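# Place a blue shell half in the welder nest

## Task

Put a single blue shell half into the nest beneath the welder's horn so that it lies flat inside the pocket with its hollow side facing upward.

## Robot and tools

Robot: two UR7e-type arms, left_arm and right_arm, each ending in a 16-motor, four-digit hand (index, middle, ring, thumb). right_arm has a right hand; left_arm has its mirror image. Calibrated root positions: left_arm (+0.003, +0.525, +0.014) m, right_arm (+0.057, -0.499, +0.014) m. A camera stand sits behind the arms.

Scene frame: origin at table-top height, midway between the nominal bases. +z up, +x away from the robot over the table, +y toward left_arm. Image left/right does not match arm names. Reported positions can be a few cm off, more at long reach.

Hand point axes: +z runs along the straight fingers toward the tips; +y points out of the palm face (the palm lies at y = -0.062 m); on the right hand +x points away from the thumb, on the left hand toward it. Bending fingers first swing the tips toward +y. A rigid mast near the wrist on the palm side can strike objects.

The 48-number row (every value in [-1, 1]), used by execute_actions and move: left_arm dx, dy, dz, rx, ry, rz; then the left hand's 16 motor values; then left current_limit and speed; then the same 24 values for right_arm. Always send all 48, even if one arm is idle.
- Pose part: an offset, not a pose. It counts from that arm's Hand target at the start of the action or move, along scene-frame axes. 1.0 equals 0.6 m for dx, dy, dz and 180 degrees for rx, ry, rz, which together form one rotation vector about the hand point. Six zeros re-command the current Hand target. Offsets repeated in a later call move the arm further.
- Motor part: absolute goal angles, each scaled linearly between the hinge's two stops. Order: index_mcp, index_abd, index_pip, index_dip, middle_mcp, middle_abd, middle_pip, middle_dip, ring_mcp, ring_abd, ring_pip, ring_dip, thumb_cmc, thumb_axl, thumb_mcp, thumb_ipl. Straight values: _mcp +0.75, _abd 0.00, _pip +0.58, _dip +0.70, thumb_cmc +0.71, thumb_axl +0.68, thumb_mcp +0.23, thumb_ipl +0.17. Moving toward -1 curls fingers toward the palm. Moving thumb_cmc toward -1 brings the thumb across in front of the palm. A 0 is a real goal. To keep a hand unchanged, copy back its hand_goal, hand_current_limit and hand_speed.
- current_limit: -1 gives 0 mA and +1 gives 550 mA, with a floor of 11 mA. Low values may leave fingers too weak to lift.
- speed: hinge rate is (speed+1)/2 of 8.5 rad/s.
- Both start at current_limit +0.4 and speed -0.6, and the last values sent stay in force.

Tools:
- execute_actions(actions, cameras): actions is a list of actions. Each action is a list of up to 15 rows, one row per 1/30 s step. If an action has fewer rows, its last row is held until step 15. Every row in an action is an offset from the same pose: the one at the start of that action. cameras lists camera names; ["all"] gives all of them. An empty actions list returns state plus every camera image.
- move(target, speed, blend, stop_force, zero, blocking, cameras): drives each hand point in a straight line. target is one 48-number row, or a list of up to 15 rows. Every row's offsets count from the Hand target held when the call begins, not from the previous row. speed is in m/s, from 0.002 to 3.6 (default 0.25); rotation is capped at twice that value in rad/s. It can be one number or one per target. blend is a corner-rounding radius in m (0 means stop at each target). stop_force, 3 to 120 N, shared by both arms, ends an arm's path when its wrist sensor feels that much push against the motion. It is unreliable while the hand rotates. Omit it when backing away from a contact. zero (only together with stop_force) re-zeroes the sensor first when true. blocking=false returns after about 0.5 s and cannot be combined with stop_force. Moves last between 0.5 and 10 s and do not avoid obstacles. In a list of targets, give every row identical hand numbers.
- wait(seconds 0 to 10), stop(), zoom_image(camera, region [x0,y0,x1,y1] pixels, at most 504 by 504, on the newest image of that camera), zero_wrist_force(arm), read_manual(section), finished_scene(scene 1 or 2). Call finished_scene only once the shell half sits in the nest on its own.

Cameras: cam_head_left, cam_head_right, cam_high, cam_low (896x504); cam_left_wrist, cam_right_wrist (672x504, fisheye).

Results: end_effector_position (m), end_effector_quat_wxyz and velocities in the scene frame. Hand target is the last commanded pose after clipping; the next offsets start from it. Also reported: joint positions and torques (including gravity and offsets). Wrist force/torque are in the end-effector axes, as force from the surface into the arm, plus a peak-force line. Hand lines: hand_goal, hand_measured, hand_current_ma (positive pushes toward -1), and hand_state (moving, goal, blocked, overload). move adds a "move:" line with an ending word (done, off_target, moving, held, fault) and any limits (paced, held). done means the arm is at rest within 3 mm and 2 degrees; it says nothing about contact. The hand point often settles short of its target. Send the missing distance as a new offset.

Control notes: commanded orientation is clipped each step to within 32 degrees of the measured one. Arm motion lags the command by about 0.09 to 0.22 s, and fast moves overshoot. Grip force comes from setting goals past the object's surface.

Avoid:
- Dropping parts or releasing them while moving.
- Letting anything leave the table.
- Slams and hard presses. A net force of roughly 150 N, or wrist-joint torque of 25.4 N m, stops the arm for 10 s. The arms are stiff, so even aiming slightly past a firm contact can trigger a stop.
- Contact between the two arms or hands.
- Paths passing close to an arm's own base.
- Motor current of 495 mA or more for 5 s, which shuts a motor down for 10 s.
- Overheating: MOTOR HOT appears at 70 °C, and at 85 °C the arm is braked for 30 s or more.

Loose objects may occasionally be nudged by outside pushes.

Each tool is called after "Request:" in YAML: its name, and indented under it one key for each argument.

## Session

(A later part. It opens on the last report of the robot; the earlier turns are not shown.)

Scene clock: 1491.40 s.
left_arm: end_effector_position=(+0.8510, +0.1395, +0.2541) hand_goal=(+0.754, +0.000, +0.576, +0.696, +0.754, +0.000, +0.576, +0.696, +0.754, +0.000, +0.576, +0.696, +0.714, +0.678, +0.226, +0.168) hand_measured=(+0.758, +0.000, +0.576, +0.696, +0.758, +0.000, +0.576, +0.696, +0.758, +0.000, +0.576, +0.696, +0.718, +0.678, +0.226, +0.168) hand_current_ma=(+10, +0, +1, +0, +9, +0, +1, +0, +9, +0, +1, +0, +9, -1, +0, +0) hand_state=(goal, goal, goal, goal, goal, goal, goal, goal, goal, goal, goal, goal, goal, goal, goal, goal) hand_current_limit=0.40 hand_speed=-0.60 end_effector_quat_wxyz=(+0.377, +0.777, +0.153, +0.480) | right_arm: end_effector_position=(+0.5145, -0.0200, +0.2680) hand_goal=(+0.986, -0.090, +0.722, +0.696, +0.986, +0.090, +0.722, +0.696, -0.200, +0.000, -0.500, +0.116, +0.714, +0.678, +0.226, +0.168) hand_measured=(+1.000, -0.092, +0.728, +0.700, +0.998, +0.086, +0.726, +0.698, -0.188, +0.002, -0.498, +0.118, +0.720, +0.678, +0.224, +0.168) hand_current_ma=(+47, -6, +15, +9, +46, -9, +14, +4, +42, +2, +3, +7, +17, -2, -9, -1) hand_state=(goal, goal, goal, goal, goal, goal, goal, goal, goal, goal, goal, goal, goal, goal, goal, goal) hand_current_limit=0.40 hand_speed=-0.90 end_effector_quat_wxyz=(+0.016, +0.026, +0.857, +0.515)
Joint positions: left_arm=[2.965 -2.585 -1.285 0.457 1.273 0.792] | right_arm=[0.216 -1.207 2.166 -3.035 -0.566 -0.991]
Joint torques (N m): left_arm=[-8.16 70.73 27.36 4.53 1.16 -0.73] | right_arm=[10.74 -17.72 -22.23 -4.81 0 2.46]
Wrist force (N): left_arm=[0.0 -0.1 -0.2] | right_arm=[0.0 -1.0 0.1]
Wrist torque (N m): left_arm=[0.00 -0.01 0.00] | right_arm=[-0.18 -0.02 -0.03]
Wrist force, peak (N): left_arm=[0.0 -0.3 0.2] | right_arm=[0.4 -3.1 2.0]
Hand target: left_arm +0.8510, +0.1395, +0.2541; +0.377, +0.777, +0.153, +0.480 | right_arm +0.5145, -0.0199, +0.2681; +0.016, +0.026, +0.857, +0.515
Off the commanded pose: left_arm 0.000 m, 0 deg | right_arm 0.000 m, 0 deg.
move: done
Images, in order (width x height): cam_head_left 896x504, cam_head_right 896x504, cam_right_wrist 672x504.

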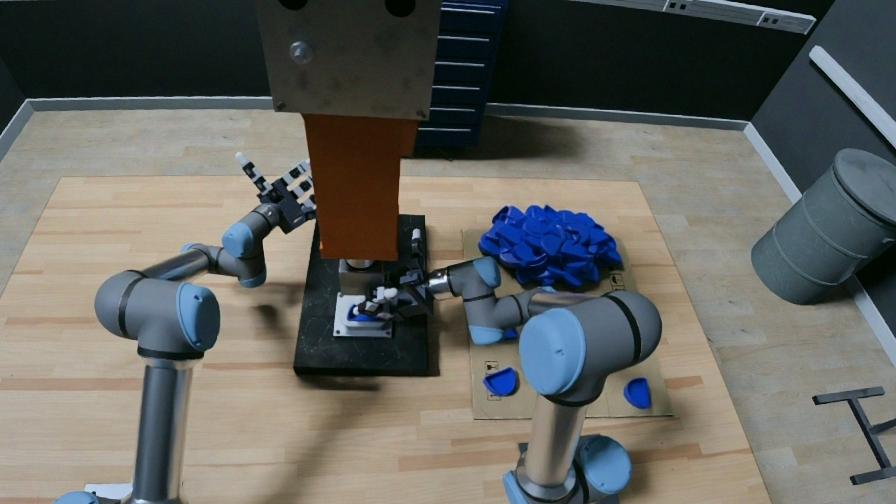

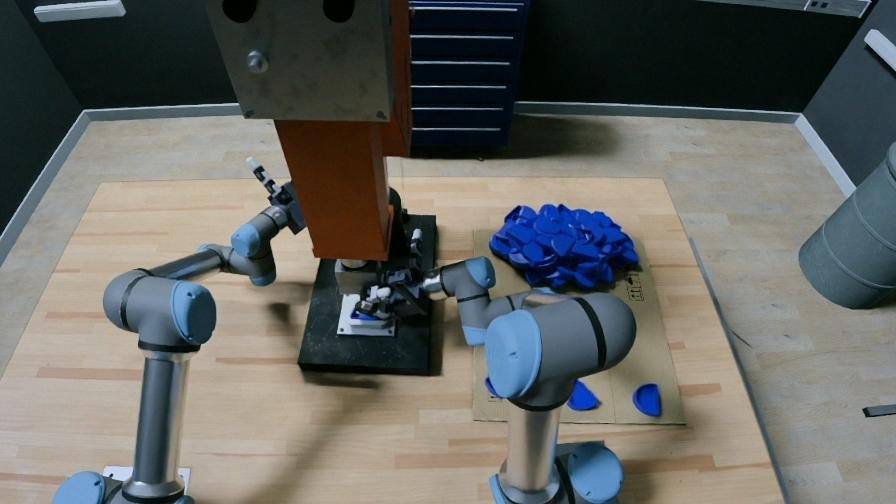

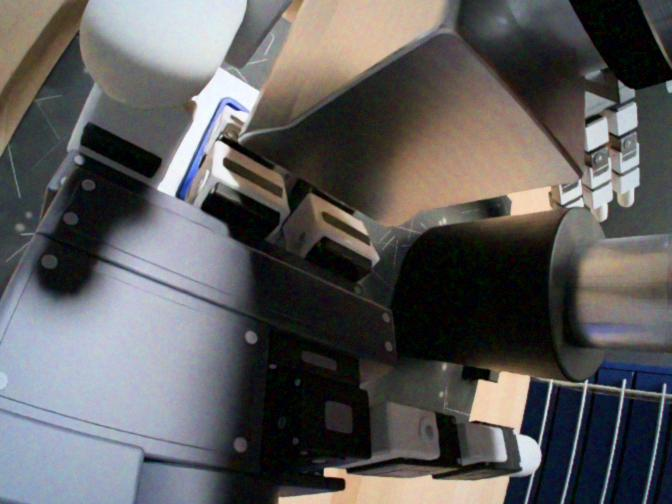

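Request:
move:
  target: [0,0,0,0,0,0,0.754,0,0.576,0.696,0.754,0,0.576,0.696,0.754,0,0.576,0.696,0.714,0.678,0.226,0.168,0.4,-0.6, 0,-0.012,0,0,0,0,0.986,-0.09,0.7226,0.696,0.986,0.09,0.7226,0.696,-0.2,0,-0.5,0.116,0.714,0.678,0.226,0.168,0.4,-0.9]
  speed: 0.03

Request:
move:
  target: [0,0,0,0,0,0,0.754,0,0.576,0.696,0.754,0,0.576,0.696,0.754,0,0.576,0.696,0.714,0.678,0.226,0.168,0.4,-0.6, 0,0,-0.08,0,0,0,0.986,-0.09,0.7226,0.696,0.986,0.09,0.7226,0.696,-0.2,0,-0.5,0.116,0.714,0.678,0.226,0.168,0.4,-0.9]
  speed: 0.015
  stop_force: 5
  cameras: ["cam_right_wrist","cam_head_left","cam_head_right"]

Request:
zoom_image:
  camera: "cam_head_left"
  region: [330, 285, 400, 345]

Request:
zoom_image:
  camera: "cam_right_wrist"
  region: [180, 40, 340, 200]

Scene clock: 1500.53 s.
left_arm: end_effector_position=(+0.8510, +0.1395, +0.2541) hand_goal=(+0.754, +0.000, +0.576, +0.696, +0.754, +0.000, +0.576, +0.696, +0.754, +0.000, +0.576, +0.696, +0.714, +0.678, +0.226, +0.168) hand_measured=(+0.758, +0.000, +0.576, +0.696, +0.758, +0.000, +0.576, +0.696, +0.758, +0.000, +0.576, +0.696, +0.718, +0.678, +0.226, +0.168) hand_current_ma=(+10, +0, +1, +0, +9, +0, +1, +0, +9, +0, +1, +0, +9, -1, +0, +0) hand_state=(goal, goal, goal, goal, goal, goal, goal, goal, goal, goal, goal, goal, goal, goal, goal, goal) hand_current_limit=0.40 hand_speed=-0.60 end_effector_quat_wxyz=(+0.377, +0.777, +0.153, +0.480) | right_arm: end_effector_position=(+0.5145, -0.0270, +0.2681) hand_goal=(+0.986, -0.090, +0.722, +0.696, +0.986, +0.090, +0.722, +0.696, -0.200, +0.000, -0.500, +0.116, +0.714, +0.678, +0.226, +0.168) hand_measured=(+1.000, -0.092, +0.726, +0.700, +0.998, +0.086, +0.726, +0.698, -0.188, +0.002, -0.498, +0.118, +0.720, +0.678, +0.224, +0.168) hand_current_ma=(+47, -6, +15, +8, +46, -9, +14, +4, +42, +2, +3, +7, +17, -2, -9, -1) hand_state=(goal, goal, goal, goal, goal, goal, goal, goal, goal, goal, goal, goal, goal, goal, goal, goal) hand_current_limit=0.40 hand_speed=-0.90 end_effector_quat_wxyz=(+0.016, +0.026, +0.857, +0.515)
Joint positions: left_arm=[2.965 -2.585 -1.285 0.457 1.273 0.792] | right_arm=[0.202 -1.219 2.177 -3.014 -0.559 -1.015]
Joint torques (N m): left_arm=[-7.97 71.1 26.9 4.46 1.2 -0.74] | right_arm=[-10.22 -44.22 -8.6 -1.12 2.82 -2.83]
Wrist force (N): left_arm=[0.1 -0.1 -0.2] | right_arm=[0.0 -0.9 0.0]
Wrist torque (N m): left_arm=[0.00 -0.02 0.01] | right_arm=[-0.16 -0.01 0.06]
Wrist force, peak (N): left_arm=[0.1 -0.3 -0.1] | right_arm=[0.1 -1.2 -0.1]
Hand target: left_arm +0.8510, +0.1395, +0.2541; +0.377, +0.777, +0.153, +0.480 | right_arm +0.5145, -0.0271, +0.2681; +0.016, +0.026, +0.857, +0.515
Off the commanded pose: left_arm 0.000 m, 0 deg | right_arm 0.000 m, 0 deg.
move: done

Scene clock: 1503.83 s.
left_arm: end_effector_position=(+0.8510, +0.1395, +0.2541) hand_goal=(+0.754, +0.000, +0.576, +0.696, +0.754, +0.000, +0.576, +0.696, +0.754, +0.000, +0.576, +0.696, +0.714, +0.678, +0.226, +0.168) hand_measured=(+0.758, +0.000, +0.576, +0.696, +0.758, +0.000, +0.576, +0.696, +0.758, +0.000, +0.576, +0.696, +0.718, +0.678, +0.226, +0.168) hand_current_ma=(+10, +0, +1, +0, +9, +0, +1, +0, +9, +0, +1, +0, +9, -1, +0, +0) hand_state=(goal, goal, goal, goal, goal, goal, goal, goal, goal, goal, goal, goal, goal, goal, goal, goal) hand_current_limit=0.40 hand_speed=-0.60 end_effector_quat_wxyz=(+0.377, +0.777, +0.153, +0.480) | right_arm: end_effector_position=(+0.5145, -0.0271, +0.2377) hand_goal=(+0.986, -0.090, +0.722, +0.696, +0.986, +0.090, +0.722, +0.696, -0.200, +0.000, -0.500, +0.116, +0.714, +0.678, +0.226, +0.168) hand_measured=(+0.986, -0.090, +0.724, +0.698, +0.988, +0.086, +0.726, +0.698, -0.188, +0.002, -0.498, +0.118, +0.720, +0.678, +0.224, +0.168) hand_current_ma=(+0, +2, +8, +8, +3, -10, +12, +4, +42, +2, +3, +7, +17, -2, -9, -1) hand_state=(goal, goal, goal, goal, goal, goal, goal, goal, goal, goal, goal, goal, goal, goal, goal, goal) hand_current_limit=0.40 hand_speed=-0.90 end_effector_quat_wxyz=(+0.016, +0.026, +0.857, +0.515)
Joint positions: left_arm=[2.965 -2.585 -1.285 0.457 1.273 0.792] | right_arm=[0.201 -1.146 2.191 -3.101 -0.559 -1.016]
Joint torques (N m): left_arm=[-8.28 71.01 28.02 4.45 1.19 -0.74] | right_arm=[-2.66 -44.82 -20.81 -1.13 -0.29 -1.79]
Wrist force (N): left_arm=[0.0 0.0 -0.1] | right_arm=[0.5 -0.4 -0.1]
Wrist torque (N m): left_arm=[0.00 -0.01 0.00] | right_arm=[-0.15 -0.05 0.09]
Wrist force, peak (N): left_arm=[0.3 -0.1 -0.1] | right_arm=[0.3 3.9 -5.2]
Hand target: left_arm +0.8510, +0.1395, +0.2541; +0.377, +0.777, +0.153, +0.480 | right_arm +0.5145, -0.0271, +0.2377; +0.016, +0.026, +0.857, +0.515 (not the last commanded pose)
Off the commanded pose: left_arm 0.000 m, 0 deg | right_arm 0.018 m, 0 deg.
move: contact (right_arm)
Images, in order (width x height): cam_head_left 896x504, cam_head_right 896x504, cam_right_wrist 672x504.

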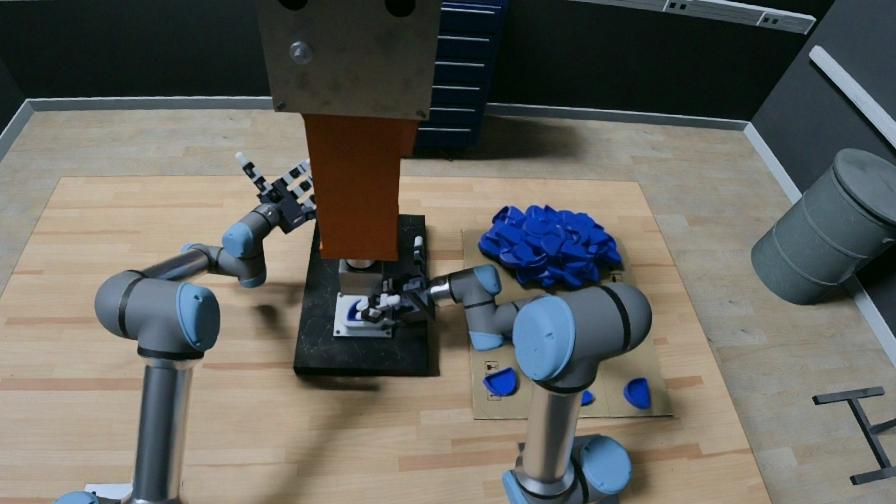

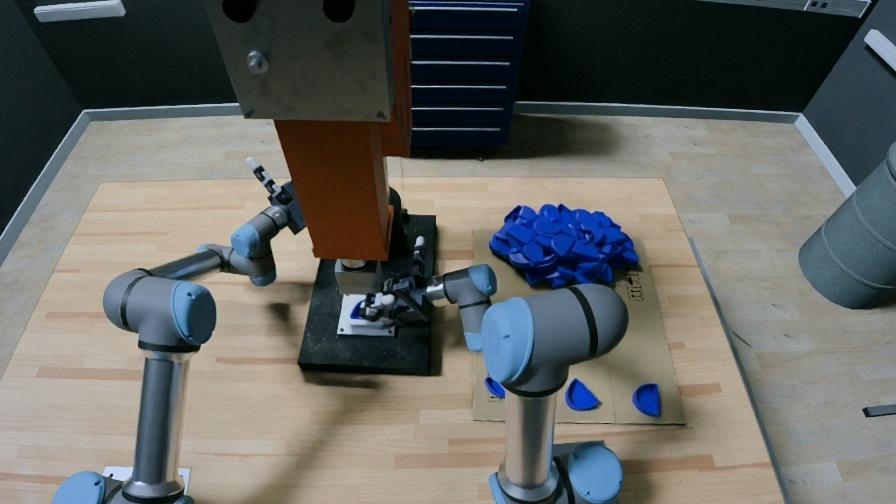

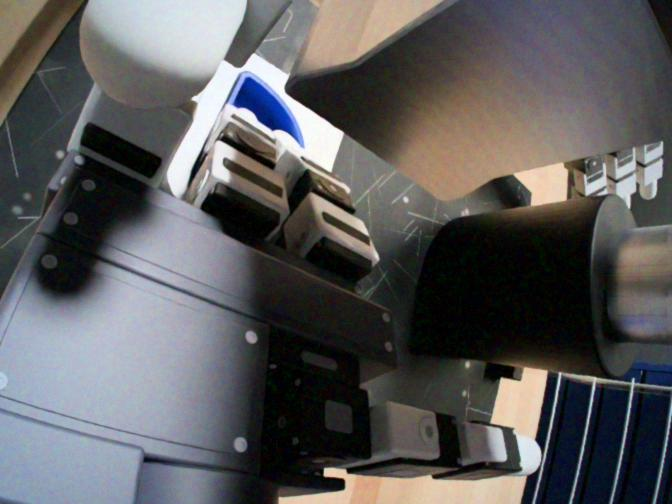

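Scaled by 7.200 from the camera's 896x504 image, which has a finer 1280x720 frame.

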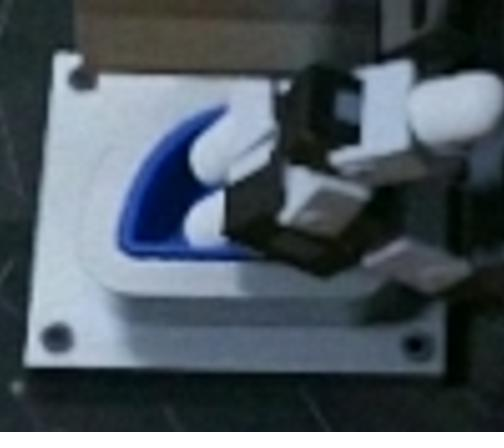

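Scaled by 3.150 from the camera's 672x504 image, which has a finer 960x720 frame.

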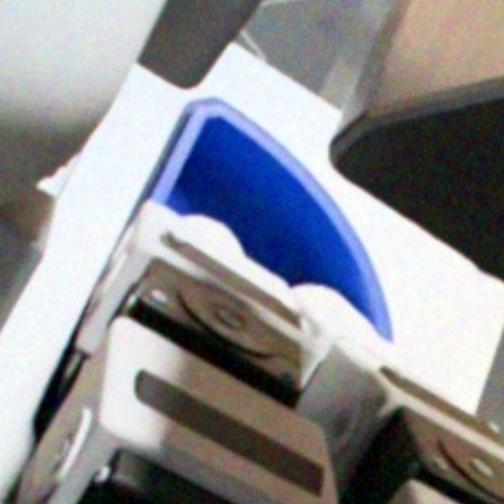

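Request:
move:
  target:
    - [0,0,0,0,0,0,0.754,0,0.576,0.696,0.754,0,0.576,0.696,0.754,0,0.576,0.696,0.714,0.678,0.226,0.168,0.4,-0.6, 0,0,0.055,0,0,0,0.986,-0.09,0.7226,0.696,0.986,0.09,0.7226,0.696,-0.2,0,-0.5,0.116,0.714,0.678,0.226,0.168,0.4,-0.9]
    - [0,0,0,0,0,0,0.754,0,0.576,0.696,0.754,0,0.576,0.696,0.754,0,0.576,0.696,0.714,0.678,0.226,0.168,0.4,-0.6, 0,-0.22,0.09,0,0,0,0.986,-0.09,0.7226,0.696,0.986,0.09,0.7226,0.696,-0.2,0,-0.5,0.116,0.714,0.678,0.226,0.168,0.4,-0.9]
  speed: 0.08
  cameras: ["cam_right_wrist","cam_head_left","cam_head_right","cam_low"]

Request:
zoom_image:
  camera: "cam_head_left"
  region: [330, 285, 400, 345]

Request:
zoom_image:
  camera: "cam_head_right"
  region: [335, 285, 405, 345]

Request:
zoom_image:
  camera: "cam_right_wrist"
  region: [200, 0, 400, 150]

Scene clock: 1517.00 s.
left_arm: end_effector_position=(+0.8510, +0.1395, +0.2541) hand_goal=(+0.754, +0.000, +0.576, +0.696, +0.754, +0.000, +0.576, +0.696, +0.754, +0.000, +0.576, +0.696, +0.714, +0.678, +0.226, +0.168) hand_measured=(+0.758, +0.000, +0.576, +0.696, +0.758, +0.000, +0.576, +0.696, +0.758, +0.000, +0.576, +0.696, +0.718, +0.678, +0.226, +0.168) hand_current_ma=(+10, +0, +1, +0, +9, +0, +1, +0, +9, +0, +1, +0, +9, -1, +0, +0) hand_state=(goal, goal, goal, goal, goal, goal, goal, goal, goal, goal, goal, goal, goal, goal, goal, goal) hand_current_limit=0.40 hand_speed=-0.60 end_effector_quat_wxyz=(+0.377, +0.777, +0.153, +0.480) | right_arm: end_effector_position=(+0.5145, -0.1591, +0.2917) hand_goal=(+0.986, -0.090, +0.722, +0.696, +0.986, +0.090, +0.722, +0.696, -0.200, +0.000, -0.500, +0.116, +0.714, +0.678, +0.226, +0.168) hand_measured=(+0.990, -0.090, +0.724, +0.698, +0.990, +0.086, +0.726, +0.698, -0.188, +0.002, -0.498, +0.118, +0.720, +0.678, +0.224, +0.168) hand_current_ma=(+11, +2, +8, +8, +12, -8, +12, +4, +42, +2, +3, +7, +17, -2, -9, -1) hand_state=(goal, goal, goal, goal, goal, goal, goal, goal, goal, goal, goal, goal, goal, goal, goal, goal) hand_current_limit=0.40 hand_speed=-0.90 end_effector_quat_wxyz=(+0.016, +0.026, +0.857, +0.515)
Joint positions: left_arm=[2.965 -2.585 -1.285 0.457 1.273 0.792] | right_arm=[-0.102 -1.505 2.272 -2.3 -0.489 -1.614]
Joint torques (N m): left_arm=[-8.81 71.49 27.85 4.48 1.19 -0.76] | right_arm=[-10.46 -35.1 -24.68 -0.79 0.13 -2.81]
Wrist force (N): left_arm=[0.1 -0.1 0.0] | right_arm=[0.2 -0.9 -0.3]
Wrist torque (N m): left_arm=[-0.02 -0.02 0.01] | right_arm=[-0.08 -0.01 0.06]
Wrist force, peak (N): left_arm=[0.1 -0.4 -0.2] | right_arm=[0.0 -1.4 0.1]
Hand target: left_arm +0.8510, +0.1395, +0.2541; +0.377, +0.777, +0.153, +0.480 | right_arm +0.5145, -0.1591, +0.2917; +0.016, +0.026, +0.857, +0.515
Off the commanded pose: left_arm 0.000 m, 0 deg | right_arm 0.000 m, 0 deg.
move: done
Images, in order (width x height): cam_head_left 896x504, cam_head_right 896x504, cam_low 896x504, cam_right_wrist 672x504.

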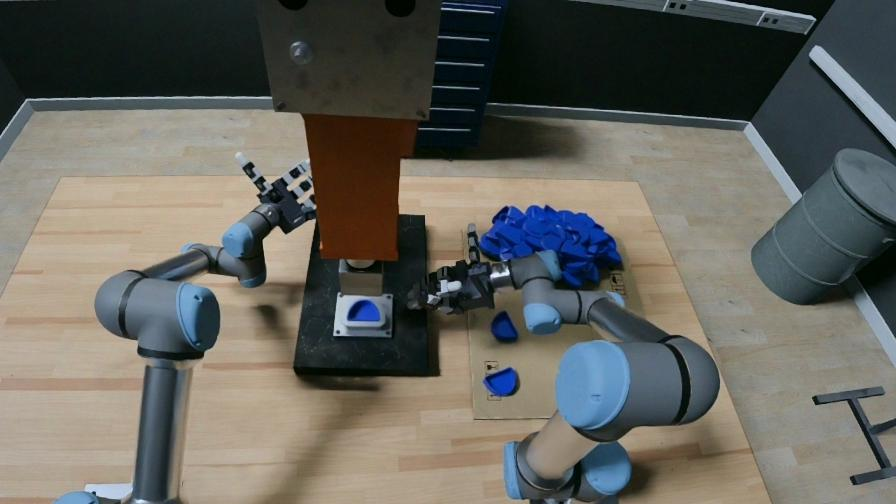

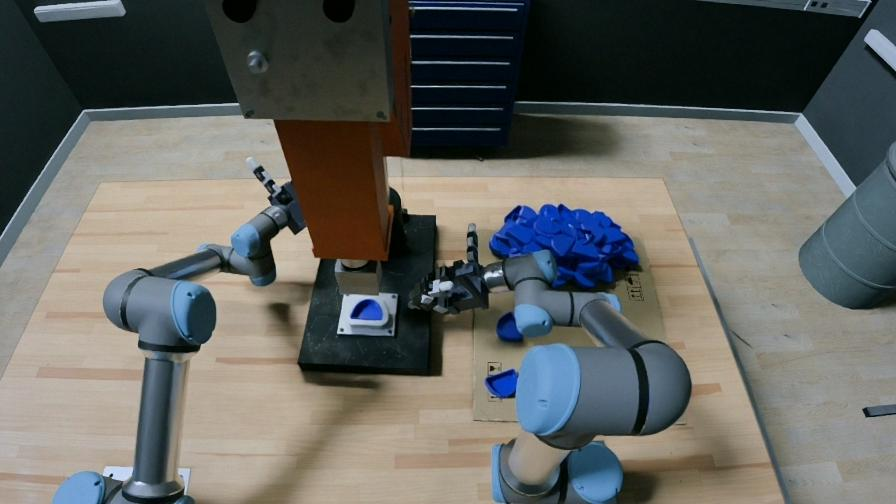

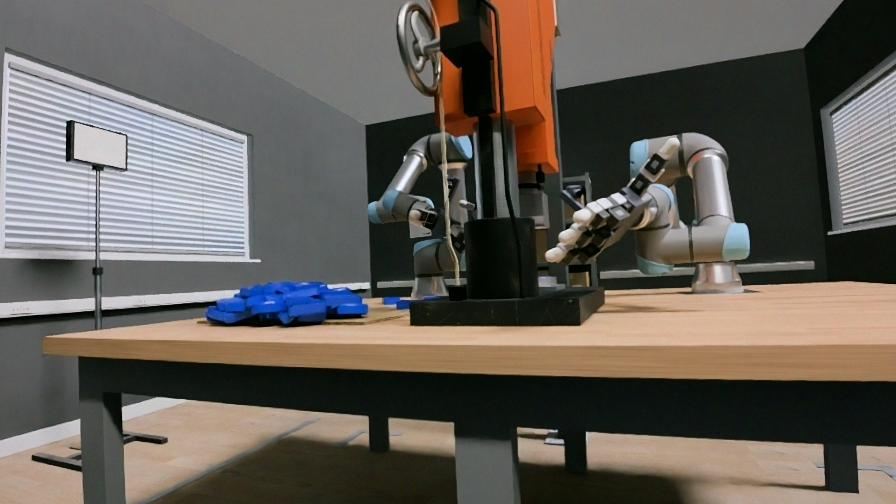

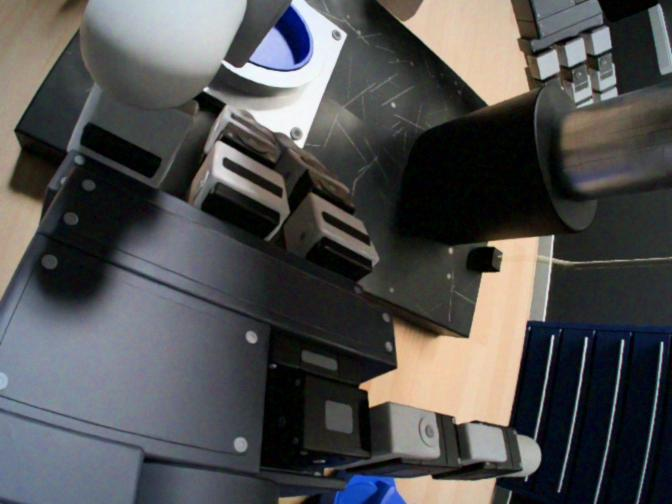

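Scaled by 7.200 from the camera's 896x504 image, which has a finer 1280x720 frame.

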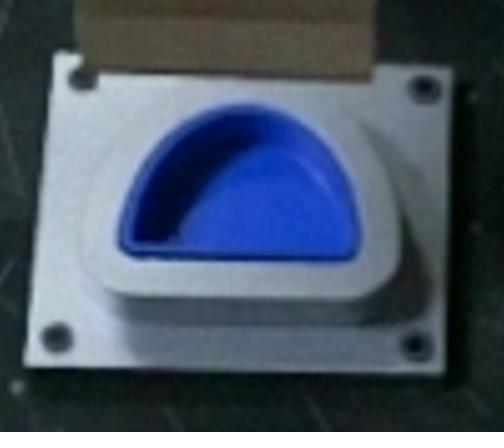

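Scaled by 7.200 from the camera's 896x504 image, which has a finer 1280x720 frame.

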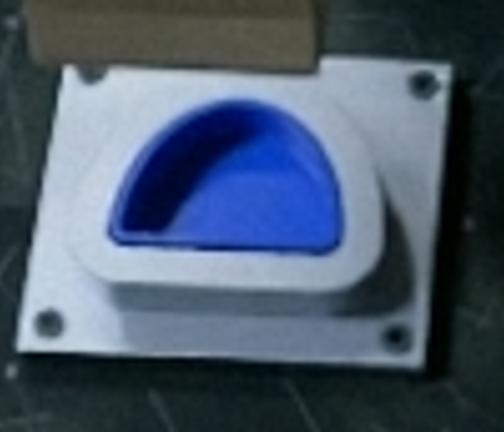

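Scaled by 2.520 from the camera's 672x504 image, which has a finer 960x720 frame.

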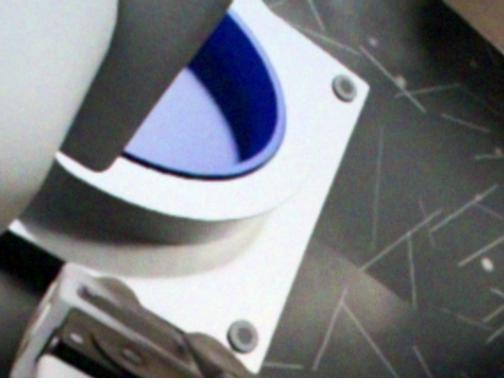

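Request:
finished_scene:
  scene: 1

The scene is finished: the task was done.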